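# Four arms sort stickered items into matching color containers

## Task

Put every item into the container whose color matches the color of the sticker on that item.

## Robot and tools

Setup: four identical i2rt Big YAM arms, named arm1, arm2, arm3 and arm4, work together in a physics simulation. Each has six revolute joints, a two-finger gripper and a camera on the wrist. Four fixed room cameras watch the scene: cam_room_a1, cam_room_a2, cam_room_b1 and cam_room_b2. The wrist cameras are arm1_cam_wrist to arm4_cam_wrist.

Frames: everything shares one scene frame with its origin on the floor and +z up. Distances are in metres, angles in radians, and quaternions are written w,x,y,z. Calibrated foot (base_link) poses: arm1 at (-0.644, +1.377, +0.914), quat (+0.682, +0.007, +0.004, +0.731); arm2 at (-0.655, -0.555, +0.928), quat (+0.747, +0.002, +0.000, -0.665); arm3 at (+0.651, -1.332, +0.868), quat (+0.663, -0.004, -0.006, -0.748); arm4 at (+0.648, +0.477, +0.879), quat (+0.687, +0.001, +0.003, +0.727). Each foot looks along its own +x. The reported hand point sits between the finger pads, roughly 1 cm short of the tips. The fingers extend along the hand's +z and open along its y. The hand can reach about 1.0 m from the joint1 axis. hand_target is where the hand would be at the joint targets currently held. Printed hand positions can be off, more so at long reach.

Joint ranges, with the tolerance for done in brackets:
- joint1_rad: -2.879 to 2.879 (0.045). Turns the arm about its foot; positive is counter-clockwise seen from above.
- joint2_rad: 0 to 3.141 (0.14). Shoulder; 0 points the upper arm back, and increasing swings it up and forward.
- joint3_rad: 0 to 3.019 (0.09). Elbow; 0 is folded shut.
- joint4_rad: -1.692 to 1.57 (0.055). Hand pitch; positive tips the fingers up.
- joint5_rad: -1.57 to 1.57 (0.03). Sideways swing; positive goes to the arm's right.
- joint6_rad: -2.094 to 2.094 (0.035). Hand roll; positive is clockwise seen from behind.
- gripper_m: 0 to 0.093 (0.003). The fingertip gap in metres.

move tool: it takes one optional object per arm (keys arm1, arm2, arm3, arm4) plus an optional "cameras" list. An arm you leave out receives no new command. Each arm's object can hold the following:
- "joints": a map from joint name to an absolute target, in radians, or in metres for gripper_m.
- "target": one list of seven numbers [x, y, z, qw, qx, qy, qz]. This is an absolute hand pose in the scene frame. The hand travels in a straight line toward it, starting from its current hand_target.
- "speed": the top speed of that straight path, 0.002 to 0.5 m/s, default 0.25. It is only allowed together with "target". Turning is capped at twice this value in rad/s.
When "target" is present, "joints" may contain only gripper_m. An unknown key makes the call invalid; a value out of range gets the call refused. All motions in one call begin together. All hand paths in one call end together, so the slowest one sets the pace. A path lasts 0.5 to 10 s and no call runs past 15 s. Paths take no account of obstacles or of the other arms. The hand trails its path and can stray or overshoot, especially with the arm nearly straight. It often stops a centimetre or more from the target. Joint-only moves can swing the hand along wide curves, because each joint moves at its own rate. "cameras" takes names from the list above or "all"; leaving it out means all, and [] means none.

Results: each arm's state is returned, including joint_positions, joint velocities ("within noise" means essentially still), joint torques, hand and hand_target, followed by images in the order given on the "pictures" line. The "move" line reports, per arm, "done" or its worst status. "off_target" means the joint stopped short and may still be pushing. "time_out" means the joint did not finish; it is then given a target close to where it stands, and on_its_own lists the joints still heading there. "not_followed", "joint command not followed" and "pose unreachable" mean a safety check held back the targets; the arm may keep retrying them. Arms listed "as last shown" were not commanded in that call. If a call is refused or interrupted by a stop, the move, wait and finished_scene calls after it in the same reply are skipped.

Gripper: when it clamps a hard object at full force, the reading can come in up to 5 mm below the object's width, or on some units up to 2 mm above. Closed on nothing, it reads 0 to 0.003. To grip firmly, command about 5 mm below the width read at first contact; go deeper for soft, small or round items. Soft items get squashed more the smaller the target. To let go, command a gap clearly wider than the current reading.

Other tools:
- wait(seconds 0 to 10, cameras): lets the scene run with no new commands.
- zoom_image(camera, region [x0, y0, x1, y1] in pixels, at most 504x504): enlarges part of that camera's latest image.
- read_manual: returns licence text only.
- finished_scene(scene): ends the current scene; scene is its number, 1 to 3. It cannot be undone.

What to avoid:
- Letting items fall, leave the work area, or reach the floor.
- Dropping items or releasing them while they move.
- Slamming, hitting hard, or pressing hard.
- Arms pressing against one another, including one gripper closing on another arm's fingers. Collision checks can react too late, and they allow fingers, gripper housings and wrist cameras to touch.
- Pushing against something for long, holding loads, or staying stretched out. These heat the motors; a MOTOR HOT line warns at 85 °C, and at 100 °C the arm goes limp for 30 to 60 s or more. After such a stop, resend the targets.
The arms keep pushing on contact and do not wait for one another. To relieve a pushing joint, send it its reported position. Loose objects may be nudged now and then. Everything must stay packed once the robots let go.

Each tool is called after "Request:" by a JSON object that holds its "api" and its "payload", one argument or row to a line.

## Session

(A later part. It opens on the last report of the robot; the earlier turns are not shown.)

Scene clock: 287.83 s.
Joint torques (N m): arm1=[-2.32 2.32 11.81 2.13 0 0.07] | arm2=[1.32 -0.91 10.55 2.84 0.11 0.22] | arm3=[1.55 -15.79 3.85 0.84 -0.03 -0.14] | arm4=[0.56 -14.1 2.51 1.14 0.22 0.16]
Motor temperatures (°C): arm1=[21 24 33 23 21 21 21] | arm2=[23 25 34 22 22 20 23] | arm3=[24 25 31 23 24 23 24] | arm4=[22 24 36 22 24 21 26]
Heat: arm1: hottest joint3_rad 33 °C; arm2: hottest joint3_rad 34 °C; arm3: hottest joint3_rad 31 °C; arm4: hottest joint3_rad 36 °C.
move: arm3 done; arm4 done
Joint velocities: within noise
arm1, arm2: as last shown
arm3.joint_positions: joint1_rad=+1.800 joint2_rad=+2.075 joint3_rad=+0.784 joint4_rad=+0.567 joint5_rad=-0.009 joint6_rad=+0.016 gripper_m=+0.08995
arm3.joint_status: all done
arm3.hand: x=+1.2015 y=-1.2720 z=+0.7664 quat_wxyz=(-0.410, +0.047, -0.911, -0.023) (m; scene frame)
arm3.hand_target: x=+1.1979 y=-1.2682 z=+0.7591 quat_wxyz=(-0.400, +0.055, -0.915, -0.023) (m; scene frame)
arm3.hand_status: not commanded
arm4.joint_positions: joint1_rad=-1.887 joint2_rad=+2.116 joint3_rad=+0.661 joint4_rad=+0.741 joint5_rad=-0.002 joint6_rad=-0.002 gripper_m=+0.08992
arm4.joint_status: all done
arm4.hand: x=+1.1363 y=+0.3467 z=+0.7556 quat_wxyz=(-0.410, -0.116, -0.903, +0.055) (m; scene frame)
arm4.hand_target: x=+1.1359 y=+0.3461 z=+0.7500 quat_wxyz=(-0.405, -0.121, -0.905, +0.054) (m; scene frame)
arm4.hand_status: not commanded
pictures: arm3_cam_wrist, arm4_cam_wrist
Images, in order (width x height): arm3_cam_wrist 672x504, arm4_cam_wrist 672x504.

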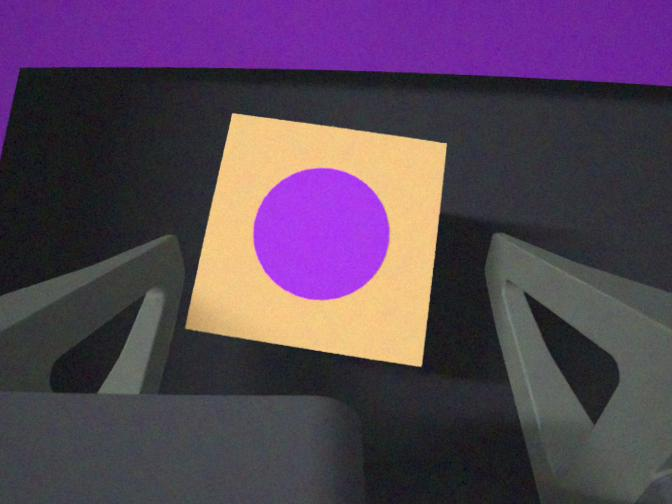

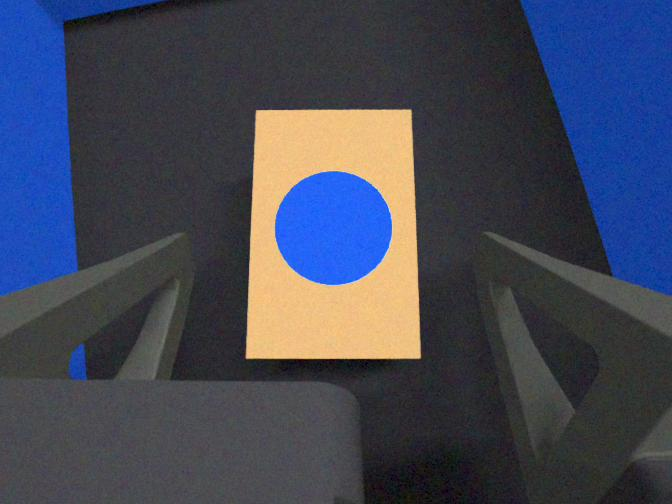

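Request:
{"api": "move", "payload": {
  "arm3": {"target":[1.175,-1.271,0.95,0.41,-0.047,0.911,0.023],"speed":0.15},
  "arm4": {"target":[1.11,0.352,0.95,0.41,0.116,0.903,-0.055],"speed":0.15},
  "cameras": ["arm3_cam_wrist","arm4_cam_wrist","cam_room_a1","cam_room_a2"]
}}

Scene clock: 293.20 s.
Joint torques (N m): arm1=[-2.26 2.02 11.9 2.14 -0.01 0.07] | arm2=[1.32 -1.03 10.58 2.84 0.11 0.21] | arm3=[1.44 -12.75 8.36 1.2 0.13 -0.03] | arm4=[-0.03 -10.75 7.8 0.81 -0.05 -0.02]
Motor temperatures (°C): arm1=[21 24 33 23 21 21 21] | arm2=[23 25 34 22 22 20 23] | arm3=[24 26 30 23 24 23 24] | arm4=[22 24 35 22 24 21 26]
Heat: arm1: hottest joint3_rad 33 °C; arm2: hottest joint3_rad 34 °C; arm3: hottest joint3_rad 30 °C; arm4: hottest joint3_rad 35 °C.
move: arm3 done; arm4 done
Joint velocities: within noise
arm1, arm2: as last shown
arm3.joint_positions: joint1_rad=+1.800 joint2_rad=+1.519 joint3_rad=+0.732 joint4_rad=+0.055 joint5_rad=-0.009 joint6_rad=+0.016 gripper_m=+0.08995
arm3.joint_status: not commanded
arm3.hand: x=+1.1702 y=-1.2730 z=+0.9444 quat_wxyz=(-0.406, +0.047, -0.912, -0.023) (m; scene frame)
arm3.hand_target: x=+1.1749 y=-1.2711 z=+0.9501 quat_wxyz=(-0.410, +0.047, -0.911, -0.023) (m; scene frame)
arm3.hand_status: done (0.008 m and 0.5 deg from the pose sent, 0.185 m and 0.0 deg at the start)
arm4.joint_positions: joint1_rad=-1.887 joint2_rad=+1.427 joint3_rad=+0.580 joint4_rad=+0.125 joint5_rad=-0.004 joint6_rad=-0.002 gripper_m=+0.08992
arm4.joint_status: not commanded
arm4.hand: x=+1.1046 y=+0.3564 z=+0.9434 quat_wxyz=(-0.406, -0.116, -0.905, +0.054) (m; scene frame)
arm4.hand_target: x=+1.1099 y=+0.3521 z=+0.9500 quat_wxyz=(-0.410, -0.116, -0.903, +0.055) (m; scene frame)
arm4.hand_status: done (0.010 m and 0.5 deg from the pose sent, 0.196 m and 0.0 deg at the start)
pictures: arm3_cam_wrist, arm4_cam_wrist, cam_room_a1, cam_room_a2
Images, in order (width x height): arm3_cam_wrist 672x504, arm4_cam_wrist 672x504, cam_room_a1 672x504, cam_room_a2 672x504.

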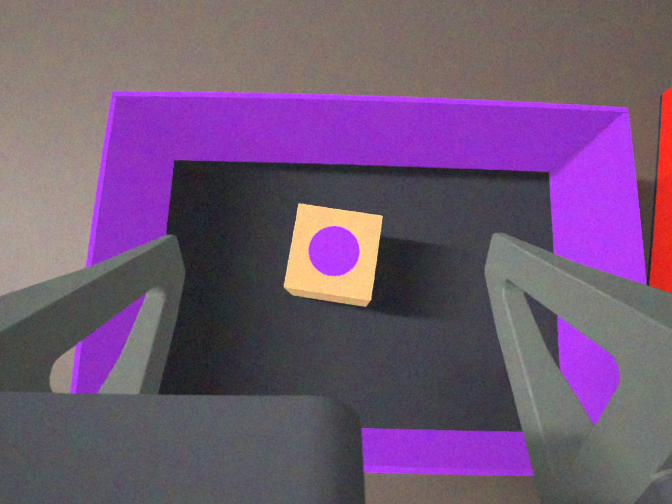

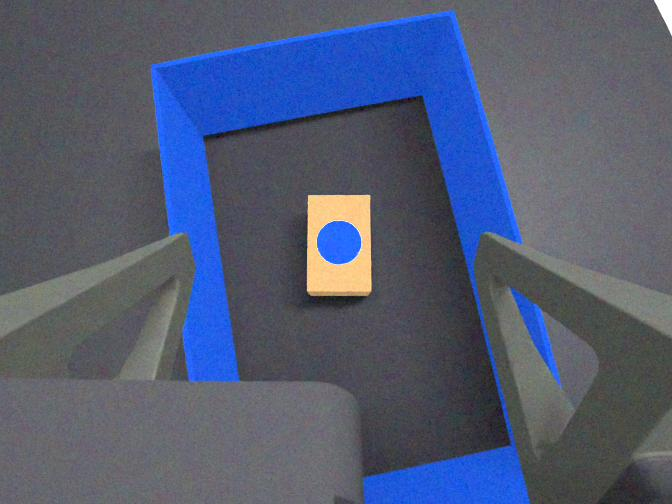

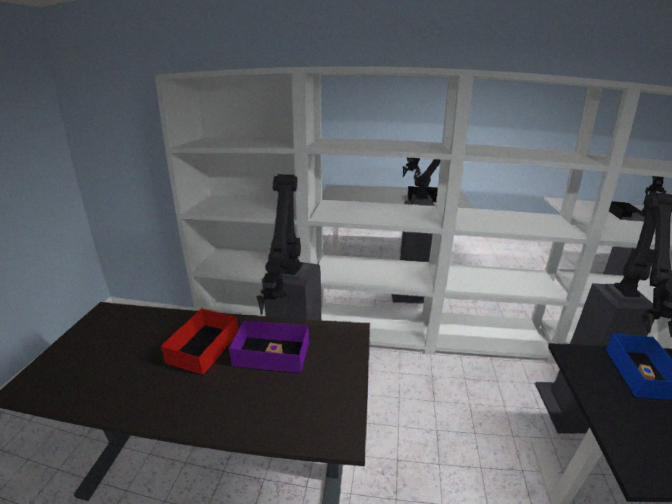

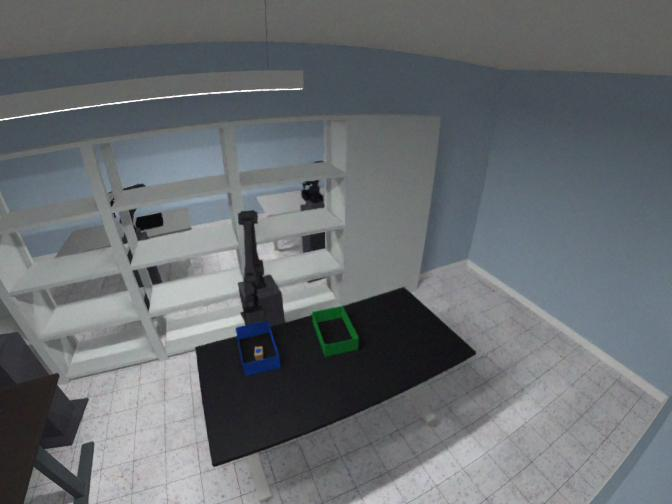

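Request:
{"api": "finished_scene", "payload": {
  "scene": 2
}}

The scene is finished: the task was done.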